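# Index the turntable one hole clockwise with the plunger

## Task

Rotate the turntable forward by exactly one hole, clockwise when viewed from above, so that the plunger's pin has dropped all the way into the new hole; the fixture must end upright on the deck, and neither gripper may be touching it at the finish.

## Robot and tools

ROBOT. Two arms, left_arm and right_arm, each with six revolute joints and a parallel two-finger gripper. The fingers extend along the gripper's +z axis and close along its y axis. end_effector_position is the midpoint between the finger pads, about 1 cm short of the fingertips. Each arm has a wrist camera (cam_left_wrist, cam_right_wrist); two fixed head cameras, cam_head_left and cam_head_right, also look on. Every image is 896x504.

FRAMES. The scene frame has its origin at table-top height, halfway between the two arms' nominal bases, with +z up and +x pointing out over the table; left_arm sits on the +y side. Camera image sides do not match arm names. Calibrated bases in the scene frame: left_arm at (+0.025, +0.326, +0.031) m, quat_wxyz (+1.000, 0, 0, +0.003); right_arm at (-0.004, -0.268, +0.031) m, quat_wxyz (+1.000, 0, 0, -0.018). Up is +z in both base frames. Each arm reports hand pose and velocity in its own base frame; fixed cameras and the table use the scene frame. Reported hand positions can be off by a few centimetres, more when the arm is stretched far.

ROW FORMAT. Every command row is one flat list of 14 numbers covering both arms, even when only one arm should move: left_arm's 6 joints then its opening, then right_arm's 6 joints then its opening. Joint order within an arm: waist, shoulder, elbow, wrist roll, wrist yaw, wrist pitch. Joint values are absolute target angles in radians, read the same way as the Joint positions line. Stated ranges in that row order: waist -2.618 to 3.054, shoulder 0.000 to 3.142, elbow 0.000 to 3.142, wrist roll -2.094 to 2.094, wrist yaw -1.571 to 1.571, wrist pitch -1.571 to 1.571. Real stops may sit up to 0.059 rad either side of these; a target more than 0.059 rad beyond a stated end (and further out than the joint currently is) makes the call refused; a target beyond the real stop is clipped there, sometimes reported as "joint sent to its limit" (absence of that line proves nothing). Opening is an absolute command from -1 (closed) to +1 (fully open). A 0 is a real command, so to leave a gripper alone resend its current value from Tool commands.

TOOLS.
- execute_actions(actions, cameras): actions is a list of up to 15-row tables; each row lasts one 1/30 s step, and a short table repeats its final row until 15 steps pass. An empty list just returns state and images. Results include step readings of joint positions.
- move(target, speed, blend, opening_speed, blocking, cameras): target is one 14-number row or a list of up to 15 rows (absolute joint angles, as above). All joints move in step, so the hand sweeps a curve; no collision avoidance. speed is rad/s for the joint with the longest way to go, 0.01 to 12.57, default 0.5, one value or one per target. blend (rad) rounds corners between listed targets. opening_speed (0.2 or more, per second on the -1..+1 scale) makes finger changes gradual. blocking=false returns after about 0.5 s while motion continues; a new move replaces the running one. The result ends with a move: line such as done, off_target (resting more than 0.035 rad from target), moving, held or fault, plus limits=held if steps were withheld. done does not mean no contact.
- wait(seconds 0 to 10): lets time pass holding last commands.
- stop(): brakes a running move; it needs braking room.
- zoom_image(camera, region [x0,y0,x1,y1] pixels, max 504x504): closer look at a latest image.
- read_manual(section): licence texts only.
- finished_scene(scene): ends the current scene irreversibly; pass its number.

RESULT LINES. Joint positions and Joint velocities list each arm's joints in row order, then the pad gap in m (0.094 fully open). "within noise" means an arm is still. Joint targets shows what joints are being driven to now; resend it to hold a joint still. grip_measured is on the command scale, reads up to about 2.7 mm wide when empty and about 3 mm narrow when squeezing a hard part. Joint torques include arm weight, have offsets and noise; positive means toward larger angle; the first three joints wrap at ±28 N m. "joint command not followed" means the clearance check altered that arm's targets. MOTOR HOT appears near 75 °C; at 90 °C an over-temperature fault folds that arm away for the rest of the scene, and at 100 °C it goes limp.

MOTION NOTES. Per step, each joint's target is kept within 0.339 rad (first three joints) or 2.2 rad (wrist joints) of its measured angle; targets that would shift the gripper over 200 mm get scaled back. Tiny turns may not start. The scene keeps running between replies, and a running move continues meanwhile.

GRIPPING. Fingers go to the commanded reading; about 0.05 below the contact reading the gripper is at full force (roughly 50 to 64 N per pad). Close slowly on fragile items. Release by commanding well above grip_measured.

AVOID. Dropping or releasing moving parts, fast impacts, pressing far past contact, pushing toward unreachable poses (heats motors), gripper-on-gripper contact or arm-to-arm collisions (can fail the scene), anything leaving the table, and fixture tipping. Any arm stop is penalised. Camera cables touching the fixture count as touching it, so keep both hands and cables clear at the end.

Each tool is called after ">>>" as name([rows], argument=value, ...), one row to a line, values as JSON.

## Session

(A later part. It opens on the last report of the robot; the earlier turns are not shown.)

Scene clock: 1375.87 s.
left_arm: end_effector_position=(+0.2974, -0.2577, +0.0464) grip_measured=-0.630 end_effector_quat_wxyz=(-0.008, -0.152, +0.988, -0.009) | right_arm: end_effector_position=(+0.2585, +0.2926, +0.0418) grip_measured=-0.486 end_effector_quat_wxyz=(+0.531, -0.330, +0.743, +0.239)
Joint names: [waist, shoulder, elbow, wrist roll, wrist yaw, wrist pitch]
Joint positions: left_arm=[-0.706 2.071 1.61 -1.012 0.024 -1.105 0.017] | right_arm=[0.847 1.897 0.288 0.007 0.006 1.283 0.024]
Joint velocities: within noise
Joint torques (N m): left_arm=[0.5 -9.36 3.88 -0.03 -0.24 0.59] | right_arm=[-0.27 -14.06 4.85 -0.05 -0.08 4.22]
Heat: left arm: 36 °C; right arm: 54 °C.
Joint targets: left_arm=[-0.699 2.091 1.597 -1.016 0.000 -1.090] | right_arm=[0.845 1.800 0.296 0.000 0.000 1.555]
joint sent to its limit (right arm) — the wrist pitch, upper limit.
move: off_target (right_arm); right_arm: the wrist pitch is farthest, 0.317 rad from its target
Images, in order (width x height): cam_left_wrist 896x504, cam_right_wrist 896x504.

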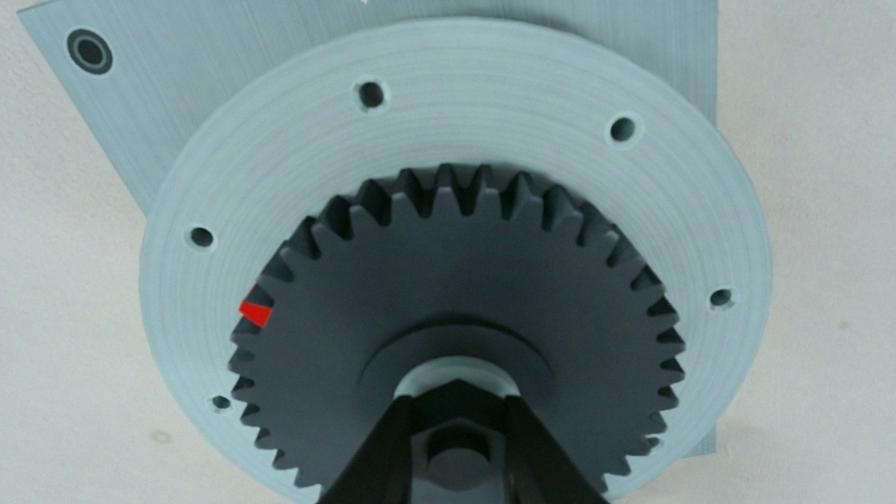

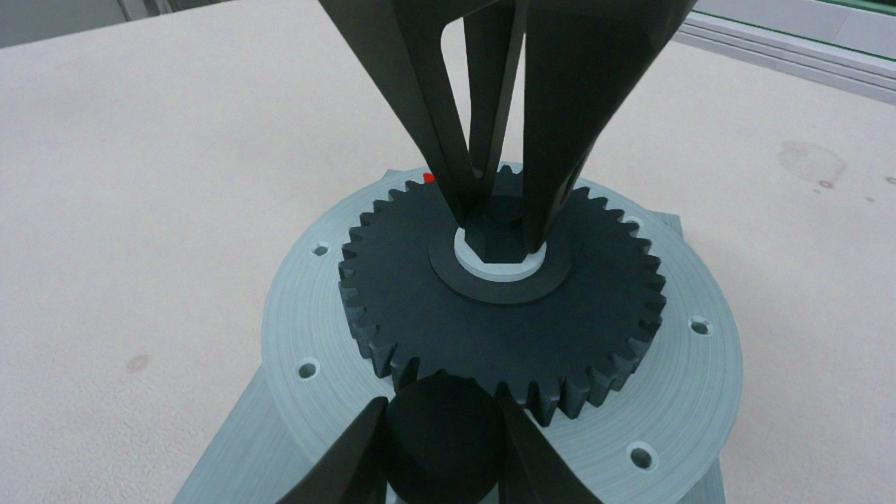

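>>> move(target=[-0.699, 2.091, 1.597, -1.016, 0, -1.090, -0.72, 0.845, 1.975, 0.296, 0, 0, 1.38, -0.6], speed=0.15)

>>> zoom_image(camera="cam_right_wrist", region=[370, 350, 530, 504])

>>> zoom_image(camera="cam_head_left", region=[360, 240, 520, 380])

Scene clock: 1420.00 s.
left_arm: end_effector_position=(+0.2974, -0.2578, +0.0464) grip_measured=-0.630 end_effector_quat_wxyz=(-0.008, -0.153, +0.988, -0.010) | right_arm: end_effector_position=(+0.2580, +0.2921, +0.0357) grip_measured=-0.486 end_effector_quat_wxyz=(+0.534, -0.329, +0.741, +0.241)
Joint names: [waist, shoulder, elbow, wrist roll, wrist yaw, wrist pitch]
Joint positions: left_arm=[-0.706 2.071 1.61 -1.013 0.025 -1.105 0.017] | right_arm=[0.847 1.954 0.282 0.007 0.006 1.354 0.024]
Joint velocities: within noise
Joint torques (N m): left_arm=[0.53 -9.36 3.9 -0.02 -0.23 0.59] | right_arm=[-0.25 -4.74 4.93 -0.04 -0.08 1.98]
Heat: left arm: 36 °C; right arm: 68 °C.
Joint targets: left_arm=[-0.699 2.091 1.597 -1.016 0.000 -1.090] | right_arm=[0.845 1.975 0.296 0.000 0.000 1.380]
move: done

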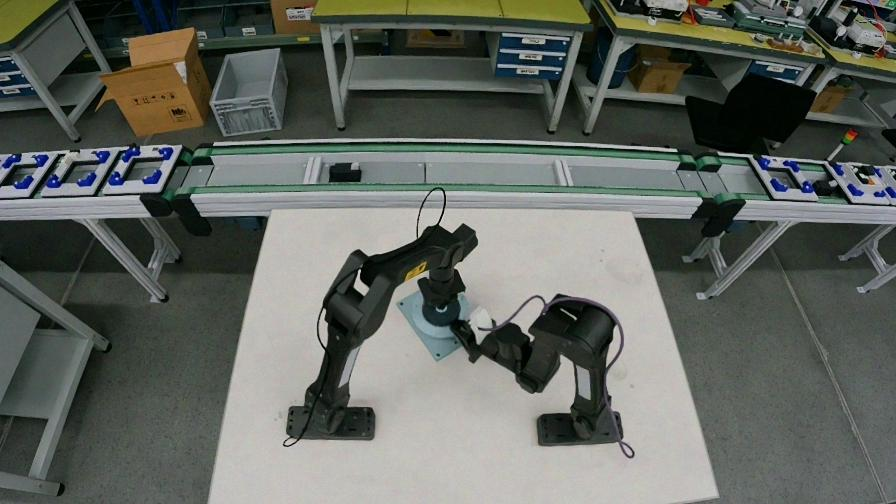

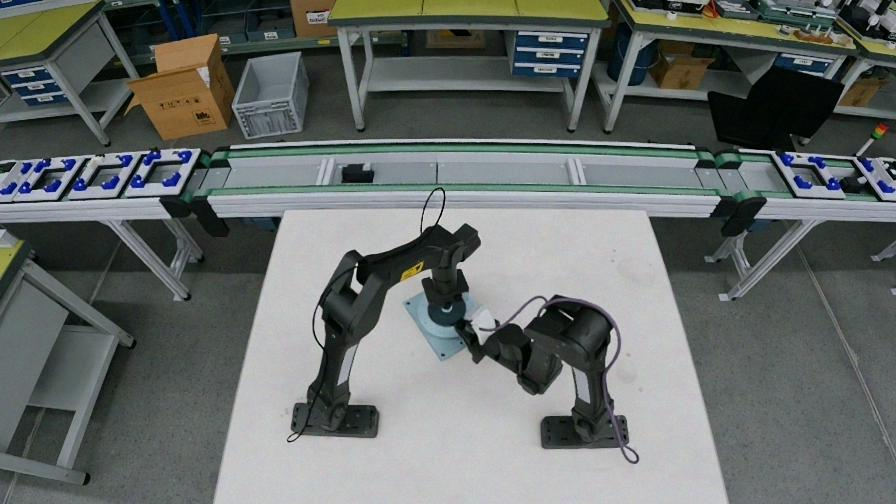

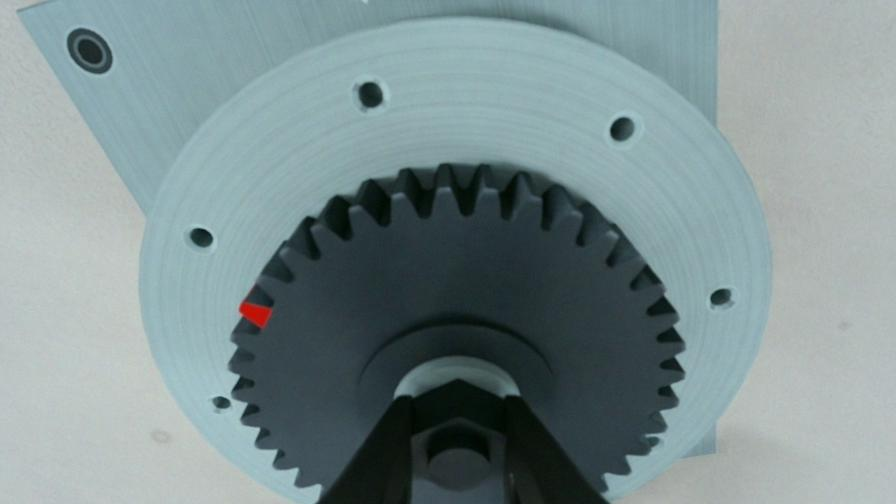

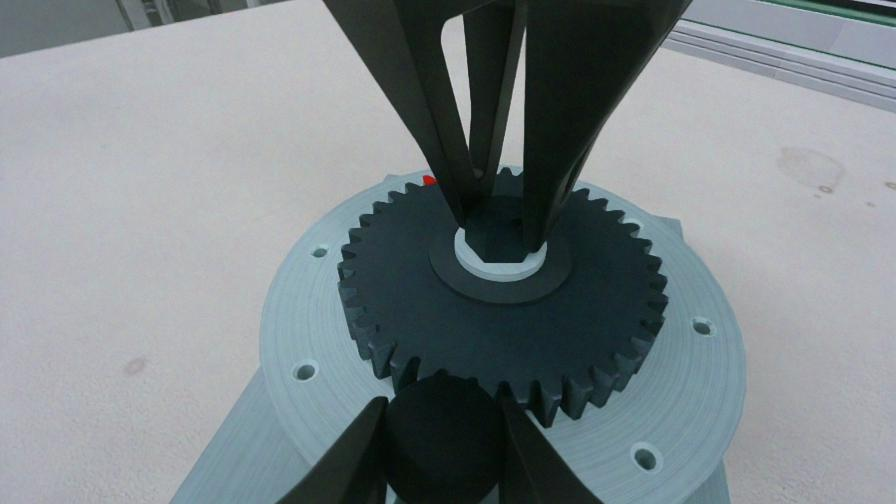

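Scaled by 3.150 from the camera's 896x504 image, which has a finer 1280x720 frame.

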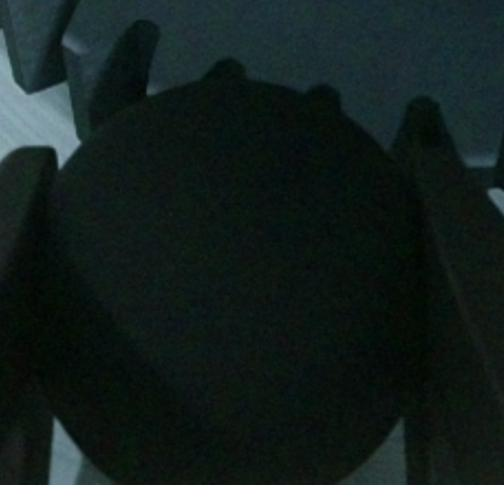

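Scaled by 3.150 from the camera's 896x504 image, which has a finer 1280x720 frame.

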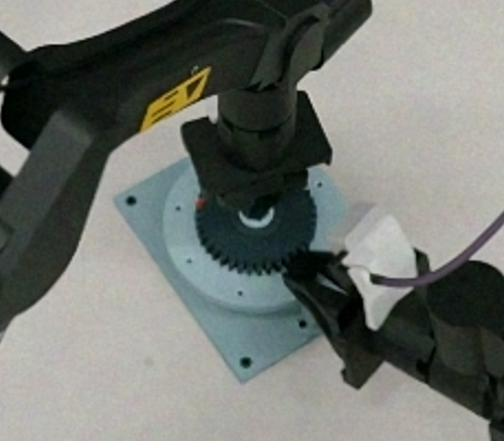

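>>> move([
  [-0.699, 2.091, 1.597, -1.016, 0, -1.090, -0.72, 0.845, 1.965, 0.285, 0, 0, 1.36, -0.6],
  [-0.699, 2.091, 1.597, -1.016, 0, -1.090, -0.72, 0.845, 1.965, 0.285, 0, 0, 1.36, 0.0],
  [-0.720, 2.091, 1.597, -1.016, 0, -1.090, -0.72, 0.845, 1.665, 0.405, 0, 0, 0.762, 0.0],
], speed=0.2, opening_speed=0.5)

>>> zoom_image(camera="cam_right_wrist", region=[300, 300, 600, 504])

Scene clock: 1462.93 s.
left_arm: end_effector_position=(+0.2962, -0.2591, +0.0464) grip_measured=-0.630 end_effector_quat_wxyz=(-0.005, -0.150, +0.989, -0.007) | right_arm: end_effector_position=(+0.2569, +0.2907, +0.0338) grip_measured=-0.002 end_effector_quat_wxyz=(+0.452, -0.353, +0.794, +0.203)
Joint names: [waist, shoulder, elbow, wrist roll, wrist yaw, wrist pitch]
Joint positions: left_arm=[-0.714 2.071 1.61 -1.014 0.016 -1.105 0.017] | right_arm=[0.847 1.689 0.387 0.007 0.006 0.767 0.047]
Joint velocities: within noise
Joint torques (N m): left_arm=[-0.54 -9.39 3.89 0 -0.15 0.59] | right_arm=[-0.24 -7.72 7.56 -0.05 -0.07 1.6]
Heat: left arm: 36 °C; right arm: 56 °C.
Joint targets: left_arm=[-0.720 2.091 1.597 -1.016 0.000 -1.090] | right_arm=[0.845 1.665 0.405 0.000 0.000 0.762]
move: done

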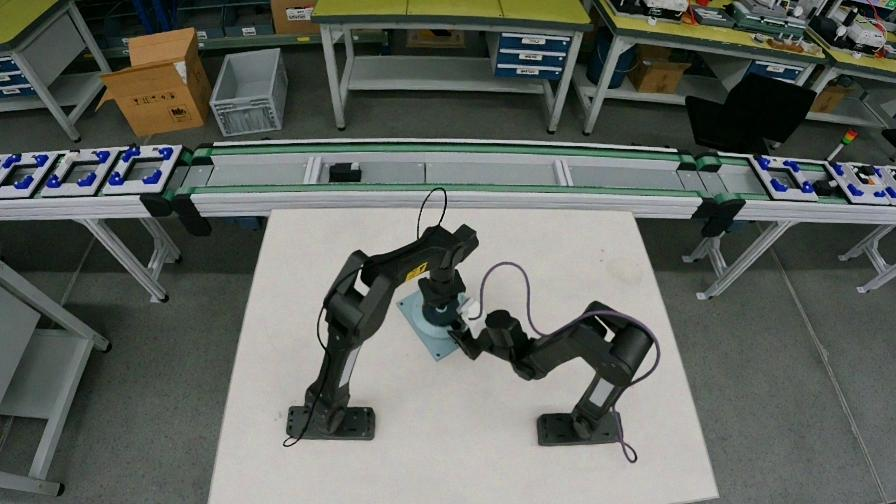

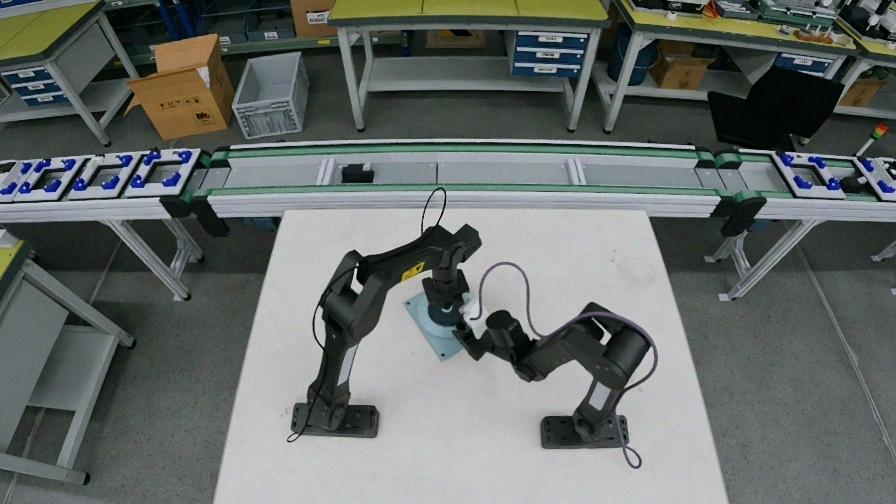

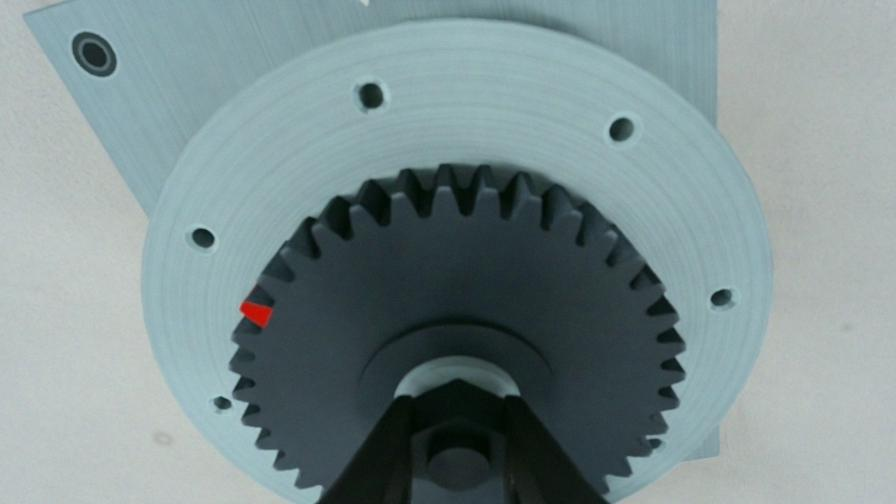

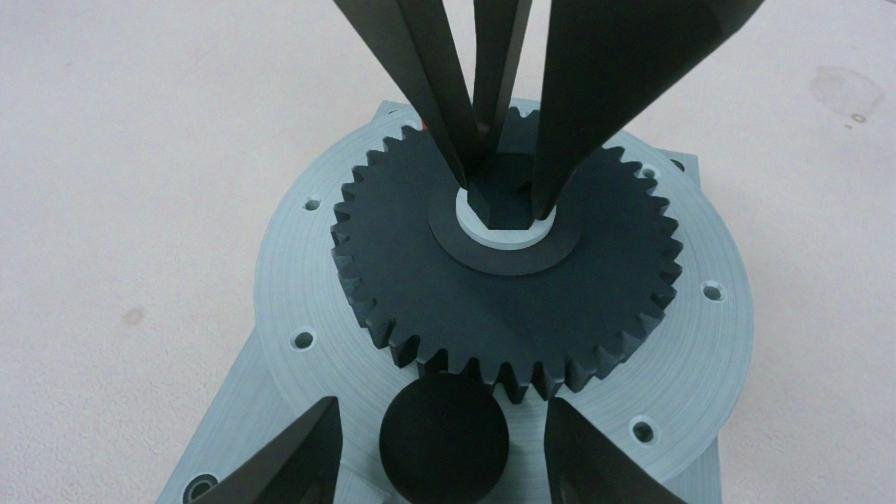

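Scaled by 1.680 from the camera's 896x504 image, which has a finer 1280x720 frame.

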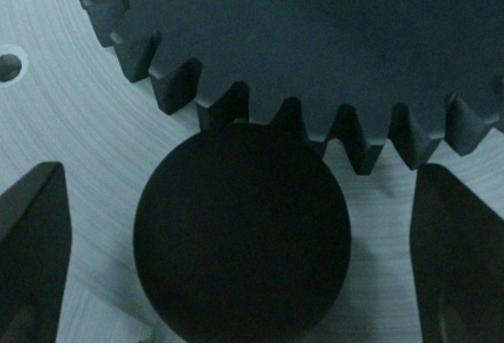

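>>> move([
  [-0.720, 2.091, 1.597, -1.016, 0, -1.090, -0.72, 0.845, 1.665, 0.405, 0, 0, 0.762, -0.6],
  [-0.720, 2.171, 1.533, -1.016, 0, -1.090, -0.72, 0.845, 1.665, 0.405, 0, 0, 0.762, -0.6],
], speed=0.1, opening_speed=0.3, cameras=["cam_left_wrist", "cam_right_wrist"])

>>> zoom_image(camera="cam_right_wrist", region=[300, 300, 600, 504])

Scene clock: 1491.10 s.
left_arm: end_effector_position=(+0.2946, -0.2576, +0.0426) grip_measured=-0.631 end_effector_quat_wxyz=(-0.007, -0.150, +0.989, -0.004) | right_arm: end_effector_position=(+0.2568, +0.2907, +0.0336) grip_measured=-0.486 end_effector_quat_wxyz=(+0.451, -0.353, +0.794, +0.203)
Joint names: [waist, shoulder, elbow, wrist roll, wrist yaw, wrist pitch]
Joint positions: left_arm=[-0.714 2.073 1.597 -1.015 0.015 -1.098 0.017] | right_arm=[0.847 1.689 0.387 0.007 0.006 0.766 0.024]
Joint velocities: within noise
Joint torques (N m): left_arm=[-0.5 -2.24 0.05 0.01 -0.14 0.53] | right_arm=[-0.28 -7.77 7.58 -0.04 -0.06 1.59]
Heat: left arm: 36 °C; right arm: 53 °C.
Joint targets: left_arm=[-0.720 2.171 1.533 -1.016 0.000 -1.090] | right_arm=[0.845 1.665 0.405 0.000 0.000 0.762]
move: off_target (left_arm); left_arm: the shoulder is farthest, 0.098 rad from its target
Images, in order (width x height): cam_left_wrist 896x504, cam_right_wrist 896x504.

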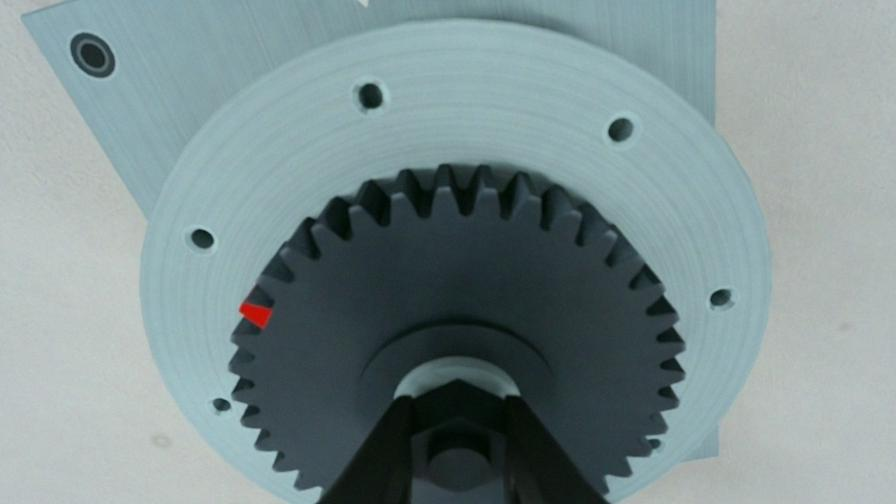

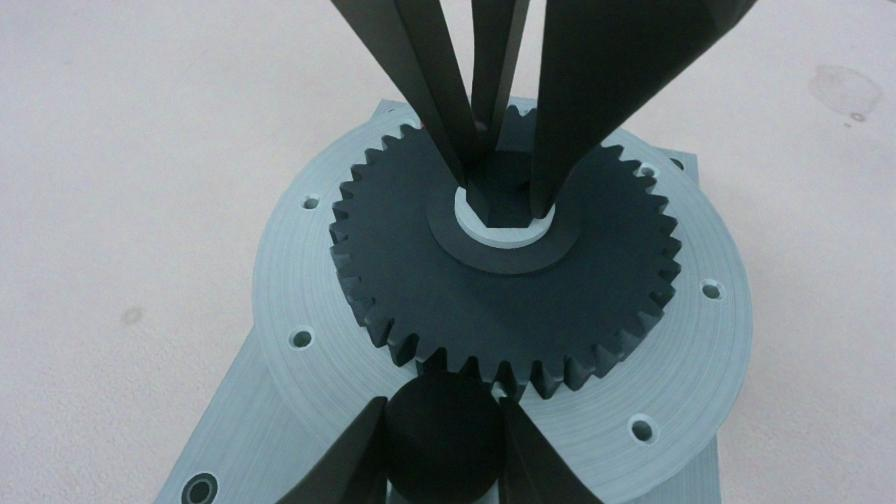

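Scaled by 1.680 from the camera's 896x504 image, which has a finer 1280x720 frame.

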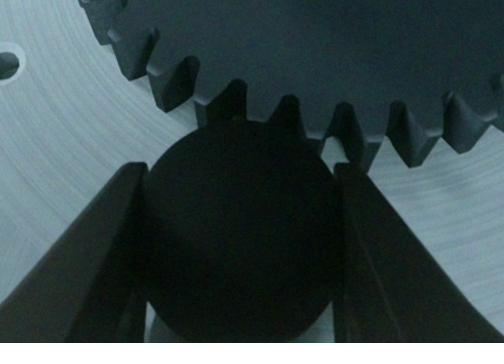

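>>> move(target=[-0.720, 2.171, 1.533, -1.016, 0, -1.090, -0.72, 0.845, 1.62, 0.45, 0, 0, 1.05, -0.6], speed=0.25, cameras=["cam_left_wrist", "cam_right_wrist"])

>>> zoom_image(camera="cam_right_wrist", region=[300, 300, 600, 504])

Scene clock: 1500.87 s.
left_arm: end_effector_position=(+0.2946, -0.2576, +0.0426) grip_measured=-0.631 end_effector_quat_wxyz=(-0.007, -0.150, +0.989, -0.004) | right_arm: end_effector_position=(+0.2568, +0.2907, +0.0338) grip_measured=-0.486 end_effector_quat_wxyz=(+0.452, -0.353, +0.793, +0.203)
Joint names: [waist, shoulder, elbow, wrist roll, wrist yaw, wrist pitch]
Joint positions: left_arm=[-0.714 2.073 1.597 -1.015 0.015 -1.098 0.017] | right_arm=[0.847 1.69 0.386 0.007 0.006 0.771 0.024]
Joint velocities: within noise
Joint torques (N m): left_arm=[-0.53 -2.26 0.06 0 -0.14 0.52] | right_arm=[-0.08 -5.87 5.91 0.02 -0.03 1.72]
Heat: left arm: 35 °C; right arm: 53 °C.
Joint targets: left_arm=[-0.720 2.171 1.533 -1.016 0.000 -1.090] | right_arm=[0.847 1.689 0.387 0.007 0.006 0.782]
move: held (right_arm; a check stopped the path), off_target (left_arm); limits=held; left_arm: the shoulder is farthest, 0.098 rad from its target; right_arm: the wrist pitch is farthest, 0.279 rad from its target
joint command not followed: on one or more control steps a check withheld the commanded joint targets of the right arm, and it was not sent them on those steps.
cause: the commanded joint targets, or the way to them, would bring a part of the robot too close to another arm (this arm's fingers and the left arm's wrist (the part past the wrist yaw), along the way the arms are being sent, or toward where that arm still pushes).
Images, in order (width x height): cam_left_wrist 896x504, cam_right_wrist 896x504.

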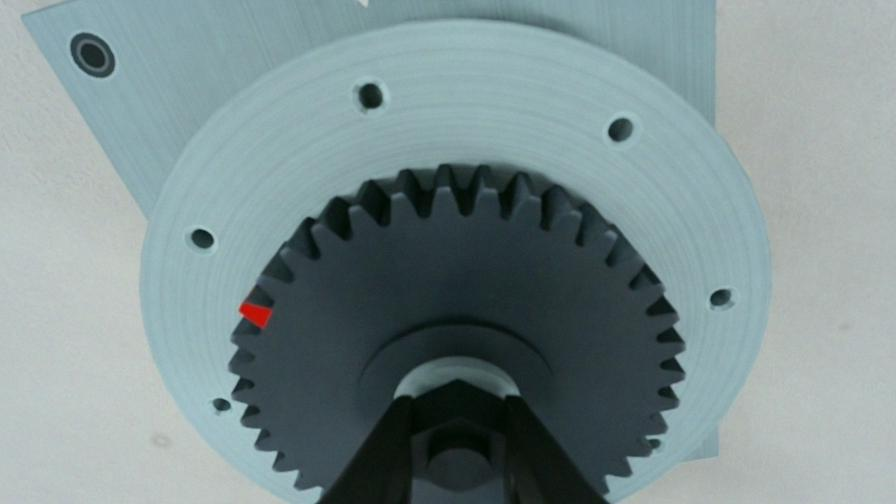

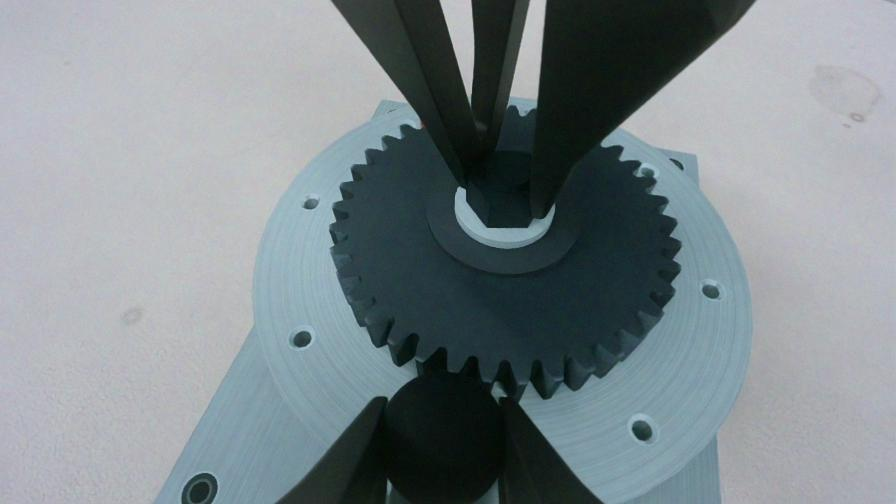

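Scaled by 1.680 from the camera's 896x504 image, which has a finer 1280x720 frame.

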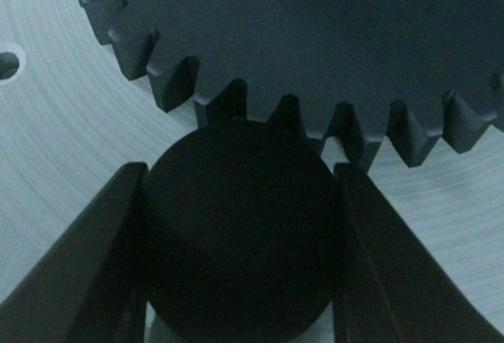

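>>> move([
  [-0.720, 2.091, 1.592, -1.016, 0, -1.090, -0.72, 0.847, 1.675, 0.395, 0, 0, 0.762, -0.6],
  [-0.720, 2.091, 1.592, -1.016, 0, -1.090, -0.72, 0.847, 1.675, 0.395, 0, 0, 0.762, 0.0],
  [-0.720, 2.091, 1.592, -1.016, 0, -1.090, -0.72, 0.847, 1.32, 0.215, 0, 0, 0.61, 0.0],
  [-0.720, 2.091, 1.592, -1.016, 0, -1.090, -0.72, 0.847, 1.573, 0.088, 1.57, 0, 1.085, -0.9],
], speed=[0.1, 0.1, 0.3, 0.7], opening_speed=0.7)

>>> zoom_image(camera="cam_right_wrist", region=[200, 150, 620, 480])

Scene clock: 1748.57 s.
left_arm: end_effector_position=(+0.2956, -0.2584, +0.0442) grip_measured=-0.631 end_effector_quat_wxyz=(-0.005, -0.150, +0.989, -0.006) | right_arm: end_effector_position=(+0.2203, +0.2496, +0.0507) grip_measured=-0.898 end_effector_quat_wxyz=(+0.200, +0.294, +0.777, +0.520)
Joint names: [waist, shoulder, elbow, wrist roll, wrist yaw, wrist pitch]
Joint positions: left_arm=[-0.714 2.071 1.601 -1.015 0.015 -1.098 0.017] | right_arm=[0.847 1.562 0.096 1.568 0.005 1.075 0.005]
Joint velocities: within noise
Joint torques (N m): left_arm=[-0.57 -9.37 4.18 0.01 -0.14 0.52] | right_arm=[-0.08 -2.96 4.18 0.04 -0.07 1.81]
Heat: left arm: 33 °C; right arm: 45 °C.
Joint targets: left_arm=[-0.720 2.091 1.592 -1.016 0.000 -1.090] | right_arm=[0.847 1.573 0.088 1.570 0.000 1.085]
move: done

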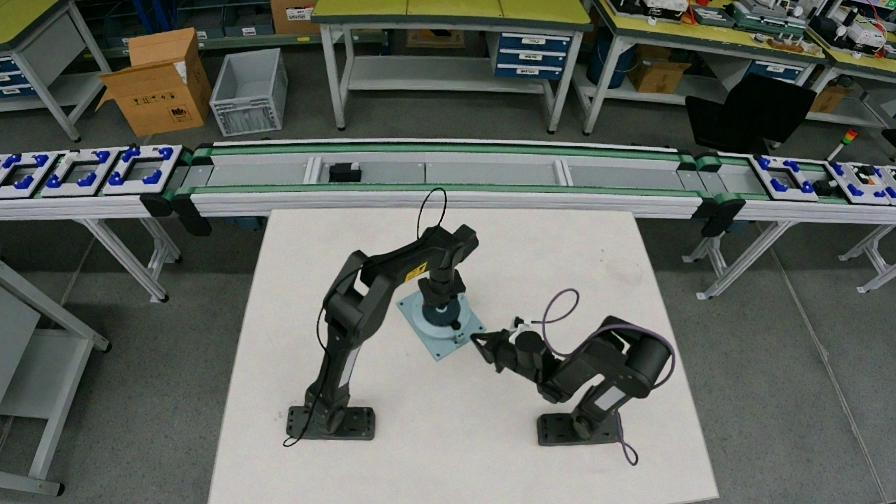

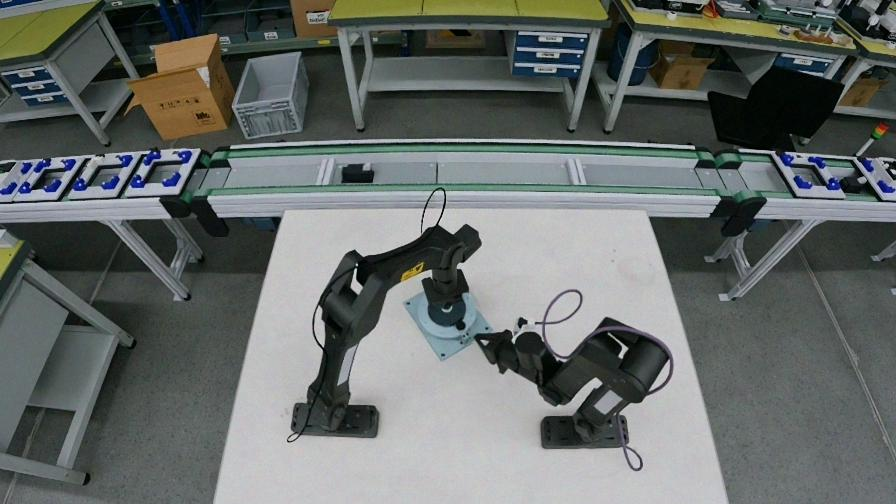

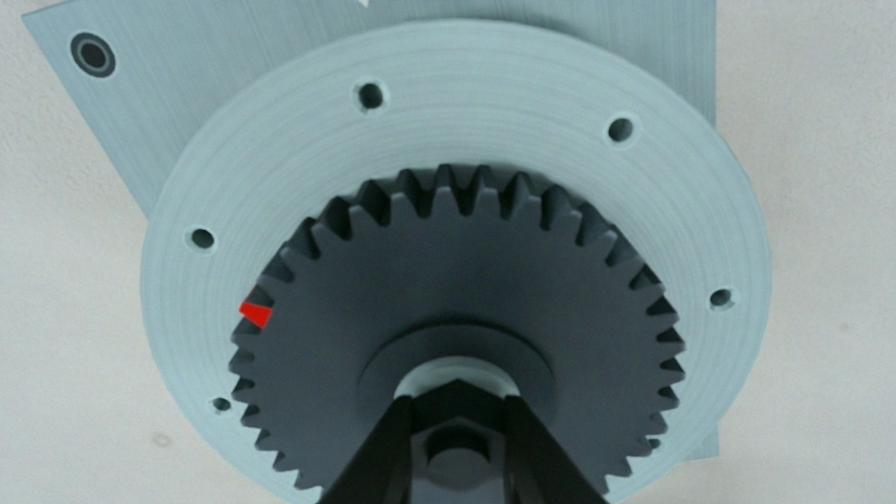

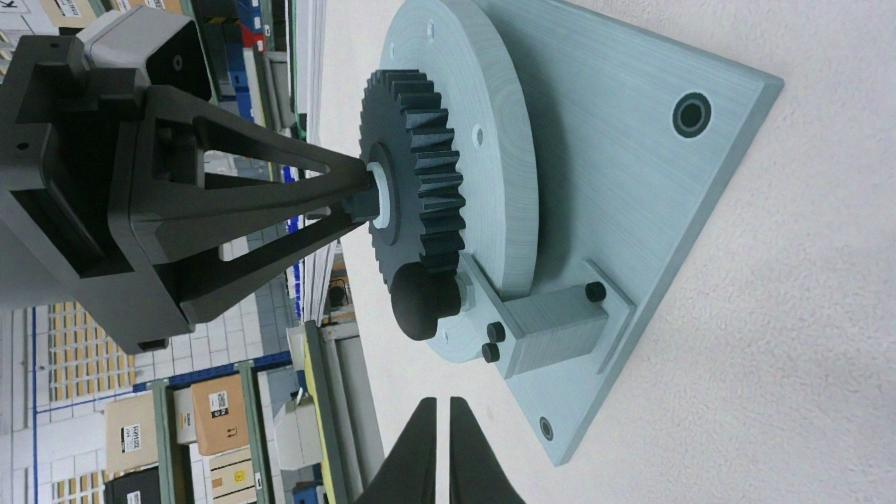

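Scaled by 1.200 from the camera's 896x504 image, which has a finer 1280x720 frame.

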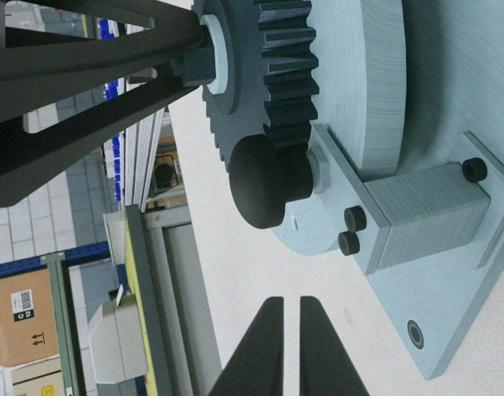

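>>> zoom_image(camera="cam_right_wrist", region=[370, 230, 550, 400])

Scaled by 2.800 from the camera's 896x504 image, which has a finer 1280x720 frame.

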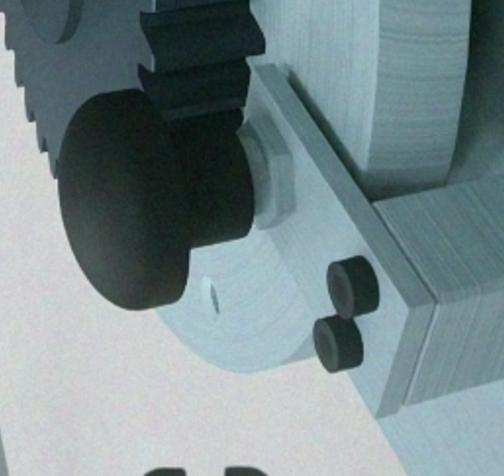

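>>> move(target=[-0.720, 2.091, 1.592, -1.016, 0, -1.090, -0.72, 0.852, 1.634, 0.279, 1.57, 0, 0.845, -1.0], speed=0.2, cameras=["cam_right_wrist", "cam_head_right"])

>>> zoom_image(camera="cam_right_wrist", region=[350, 250, 570, 430])

Scene clock: 2194.80 s.
left_arm: end_effector_position=(+0.2956, -0.2584, +0.0442) grip_measured=-0.631 end_effector_quat_wxyz=(-0.005, -0.150, +0.989, -0.006) | right_arm: end_effector_position=(+0.2395, +0.2715, +0.0369) grip_measured=-0.982 end_effector_quat_wxyz=(+0.183, +0.304, +0.804, +0.477)
Joint names: [waist, shoulder, elbow, wrist roll, wrist yaw, wrist pitch]
Joint positions: left_arm=[-0.714 2.071 1.601 -1.015 0.015 -1.098 0.017] | right_arm=[0.847 1.62 0.263 1.569 0.004 0.858 0.001]
Joint velocities: within noise
Joint torques (N m): left_arm=[-0.5 -9.32 4.16 0 -0.14 0.52] | right_arm=[0.43 -3.85 7.08 0.04 -0.05 1.55]
Heat: left arm: 35 °C; right arm: 43 °C.
Joint targets: left_arm=[-0.720 2.091 1.592 -1.016 0.000 -1.090] | right_arm=[0.852 1.634 0.279 1.570 0.000 0.845]
move: done
Images, in order (width x height): cam_head_right 896x504, cam_right_wrist 896x504.

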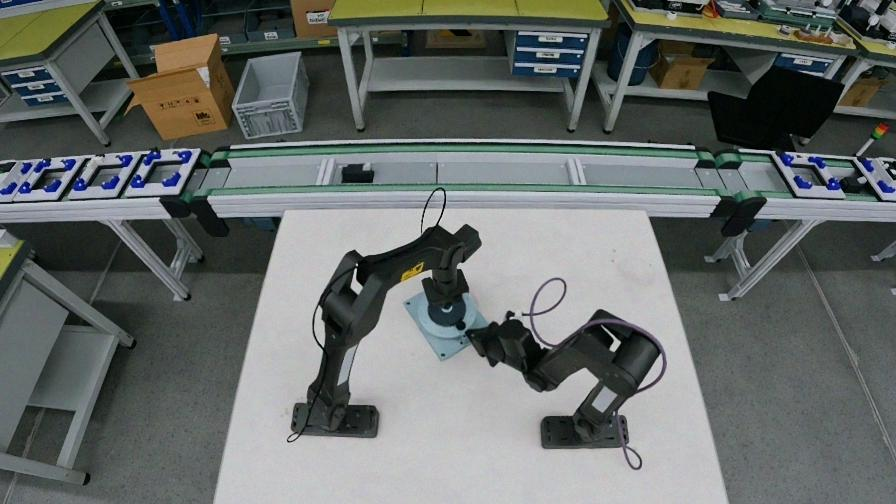

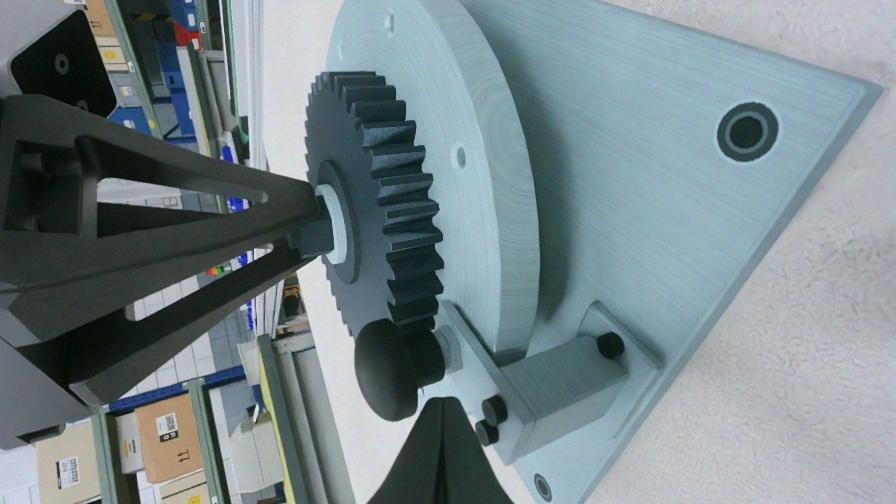

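Scaled by 2.291 from the camera's 896x504 image, which has a finer 1280x720 frame.

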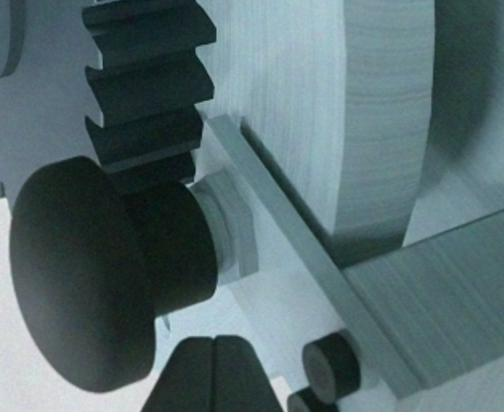

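>>> move(target=[-0.720, 2.091, 1.592, -1.016, 0, -1.090, -0.72, 0.852, 1.686, 0.303, 1.57, 0, 0.897, -1.0], speed=0.1, cameras=["cam_right_wrist"])

>>> zoom_image(camera="cam_right_wrist", region=[320, 280, 520, 450])

Scene clock: 2237.33 s.
left_arm: end_effector_position=(+0.2956, -0.2584, +0.0442) grip_measured=-0.631 end_effector_quat_wxyz=(-0.005, -0.150, +0.989, -0.006) | right_arm: end_effector_position=(+0.2443, +0.2769, +0.0331) grip_measured=-0.982 end_effector_quat_wxyz=(+0.183, +0.304, +0.803, +0.478)
Joint names: [waist, shoulder, elbow, wrist roll, wrist yaw, wrist pitch]
Joint positions: left_arm=[-0.714 2.071 1.601 -1.015 0.015 -1.098 0.017] | right_arm=[0.847 1.672 0.286 1.569 0.004 0.889 0.001]
Joint velocities: within noise
Joint torques (N m): left_arm=[-0.51 -9.29 4.11 0 -0.14 0.52] | right_arm=[0.42 -4.16 7.01 0.04 -0.06 1.73]
Heat: left arm: 35 °C; right arm: 40 °C.
Joint targets: left_arm=[-0.720 2.091 1.592 -1.016 0.000 -1.090] | right_arm=[0.852 1.686 0.303 1.570 0.000 0.897]
move: done
Images, in order (width x height): cam_right_wrist 896x504.

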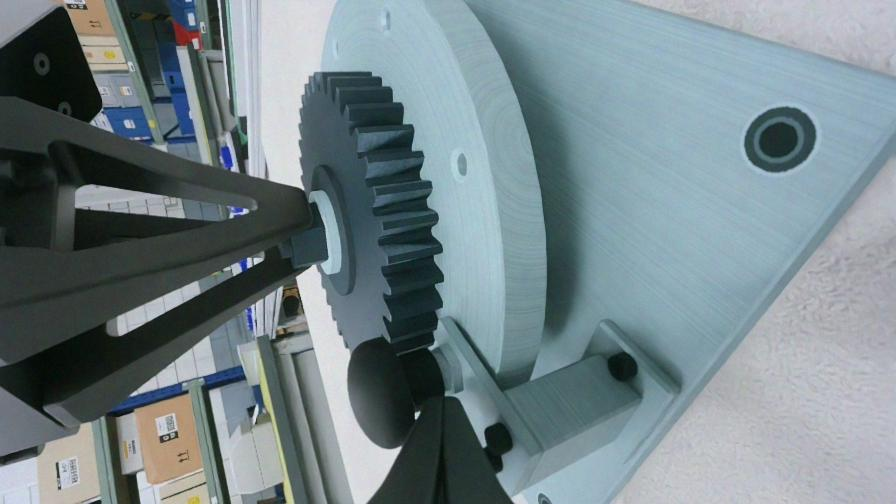

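Scaled by 2.520 from the camera's 896x504 image, which has a finer 1280x720 frame.

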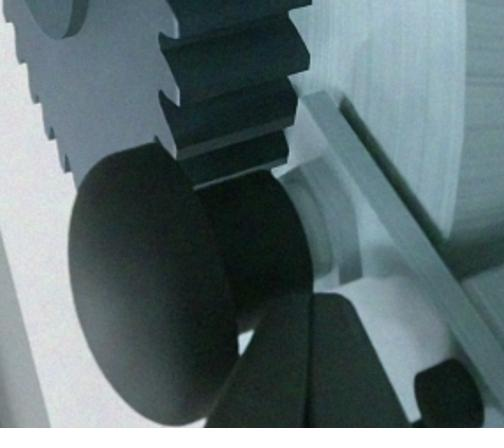

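>>> move(target=[-0.720, 2.091, 1.592, -1.016, 0, -1.090, -0.72, 0.852, 1.7395, 0.328, 1.57, 0, 0.922, -1.0], speed=0.08, cameras=["cam_right_wrist"])

>>> zoom_image(camera="cam_right_wrist", region=[320, 280, 520, 450])

Scene clock: 2258.47 s.
left_arm: end_effector_position=(+0.2956, -0.2584, +0.0442) grip_measured=-0.631 end_effector_quat_wxyz=(-0.005, -0.150, +0.989, -0.006) | right_arm: end_effector_position=(+0.2475, +0.2806, +0.0277) grip_measured=-0.982 end_effector_quat_wxyz=(+0.182, +0.305, +0.805, +0.475)
Joint names: [waist, shoulder, elbow, wrist roll, wrist yaw, wrist pitch]
Joint positions: left_arm=[-0.714 2.071 1.601 -1.015 0.015 -1.098 0.017] | right_arm=[0.847 1.717 0.305 1.569 0.004 0.91 0.001]
Joint velocities: within noise
Joint torques (N m): left_arm=[-0.53 -9.33 4.11 0 -0.14 0.51] | right_arm=[0.35 -3.82 7.47 0.03 -0.07 1.77]
Heat: left arm: 35 °C; right arm: 42 °C.
Joint targets: left_arm=[-0.720 2.091 1.592 -1.016 0.000 -1.090] | right_arm=[0.852 1.739 0.328 1.570 0.000 0.922]
move: done
Images, in order (width x height): cam_right_wrist 896x504.

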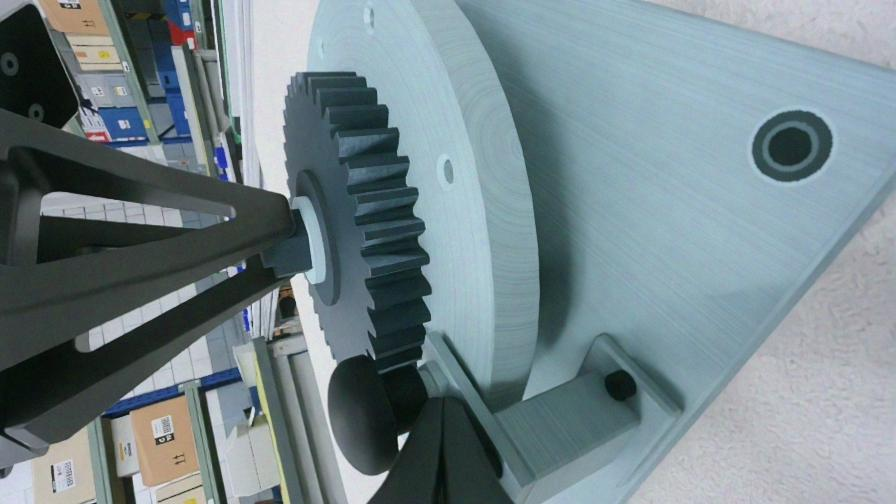

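Scaled by 2.520 from the camera's 896x504 image, which has a finer 1280x720 frame.

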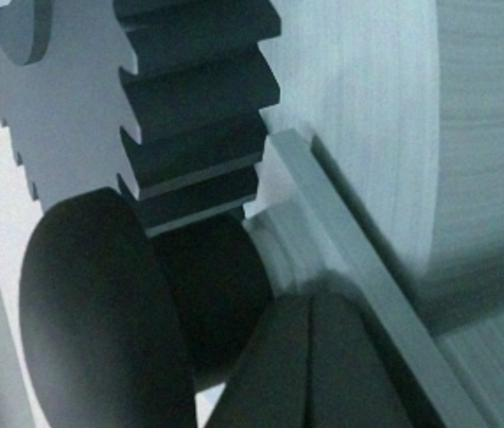

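>>> move(target=[-0.720, 2.091, 1.592, -1.016, 0, -1.090, -0.72, 0.852, 1.7395, 0.335, 1.57, 0, 0.922, -1.0], speed=0.08, cameras=["cam_right_wrist"])

>>> zoom_image(camera="cam_right_wrist", region=[320, 280, 520, 450])

Scene clock: 2283.77 s.
left_arm: end_effector_position=(+0.2956, -0.2584, +0.0442) grip_measured=-0.631 end_effector_quat_wxyz=(-0.005, -0.150, +0.989, -0.006) | right_arm: end_effector_position=(+0.2475, +0.2807, +0.0277) grip_measured=-0.982 end_effector_quat_wxyz=(+0.182, +0.305, +0.805, +0.476)
Joint names: [waist, shoulder, elbow, wrist roll, wrist yaw, wrist pitch]
Joint positions: left_arm=[-0.714 2.071 1.601 -1.015 0.015 -1.098 0.017] | right_arm=[0.847 1.717 0.305 1.57 0.004 0.91 0.001]
Joint velocities: within noise
Joint torques (N m): left_arm=[-0.51 -9.31 4.15 -0.01 -0.13 0.51] | right_arm=[0.44 -3.85 8.17 0.03 -0.07 1.76]
Heat: left arm: 35 °C; right arm: 42 °C.
Joint targets: left_arm=[-0.720 2.091 1.592 -1.016 0.000 -1.090] | right_arm=[0.852 1.739 0.335 1.570 0.000 0.922]
move: done
Images, in order (width x height): cam_right_wrist 896x504.

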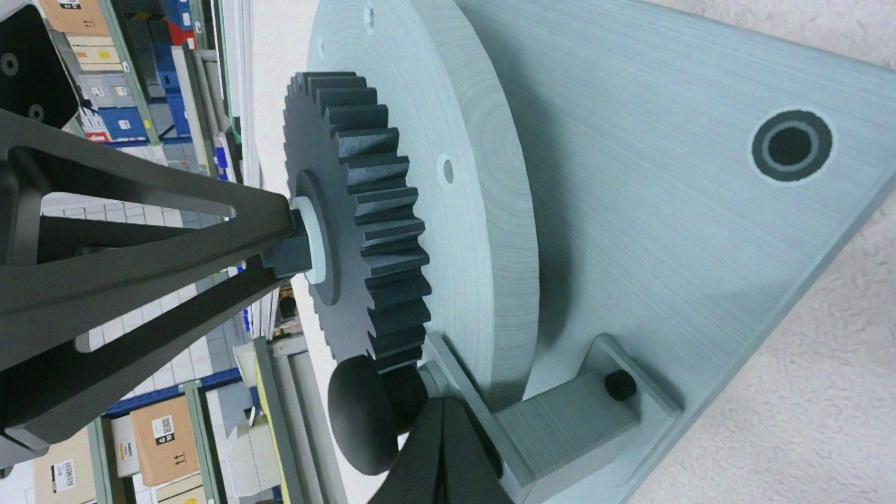

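Scaled by 2.520 from the camera's 896x504 image, which has a finer 1280x720 frame.

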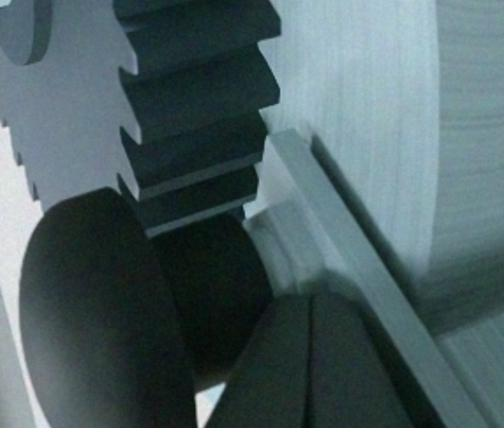

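>>> move(target=[-0.720, 2.091, 1.592, -1.016, 0, -1.090, -0.72, 0.852, 1.7395, 0.345, 1.57, 0, 0.922, -1.0], speed=0.08, cameras=["cam_right_wrist"])

>>> zoom_image(camera="cam_right_wrist", region=[320, 280, 520, 450])

Scene clock: 2296.70 s.
left_arm: end_effector_position=(+0.2956, -0.2584, +0.0442) grip_measured=-0.631 end_effector_quat_wxyz=(-0.005, -0.150, +0.989, -0.006) | right_arm: end_effector_position=(+0.2476, +0.2808, +0.0279) grip_measured=-0.982 end_effector_quat_wxyz=(+0.182, +0.305, +0.805, +0.476)
Joint names: [waist, shoulder, elbow, wrist roll, wrist yaw, wrist pitch]
Joint positions: left_arm=[-0.714 2.071 1.601 -1.015 0.015 -1.098 0.017] | right_arm=[0.847 1.717 0.305 1.57 0.004 0.91 0.001]
Joint velocities: within noise
Joint torques (N m): left_arm=[-0.54 -9.29 4.14 -0.01 -0.14 0.52] | right_arm=[0.39 -3.82 9.13 0.02 -0.06 1.77]
Heat: left arm: 35 °C; right arm: 42 °C.
Joint targets: left_arm=[-0.720 2.091 1.592 -1.016 0.000 -1.090] | right_arm=[0.852 1.739 0.345 1.570 0.000 0.922]
move: off_target (right_arm); right_arm: the elbow is farthest, 0.040 rad from its target
Images, in order (width x height): cam_right_wrist 896x504.

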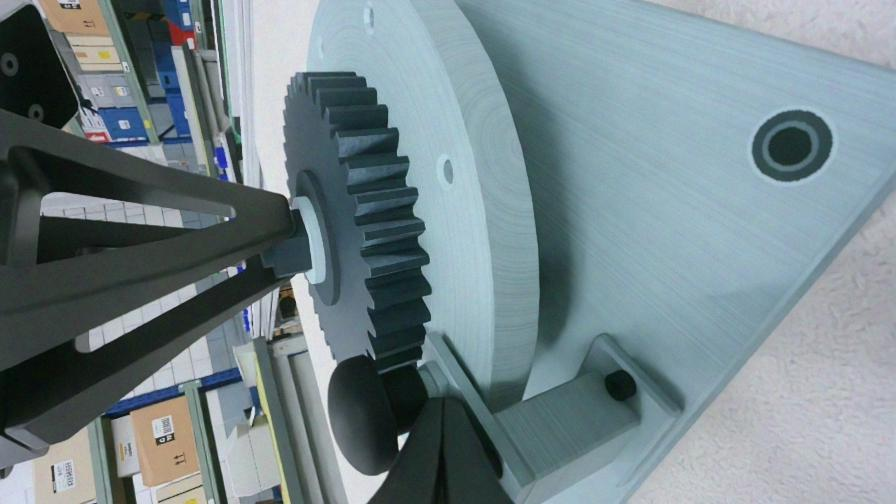

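Scaled by 2.520 from the camera's 896x504 image, which has a finer 1280x720 frame.

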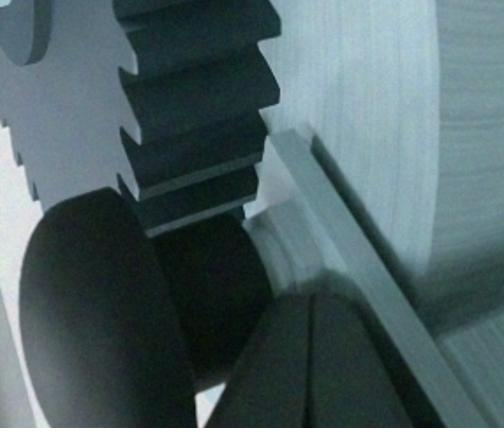

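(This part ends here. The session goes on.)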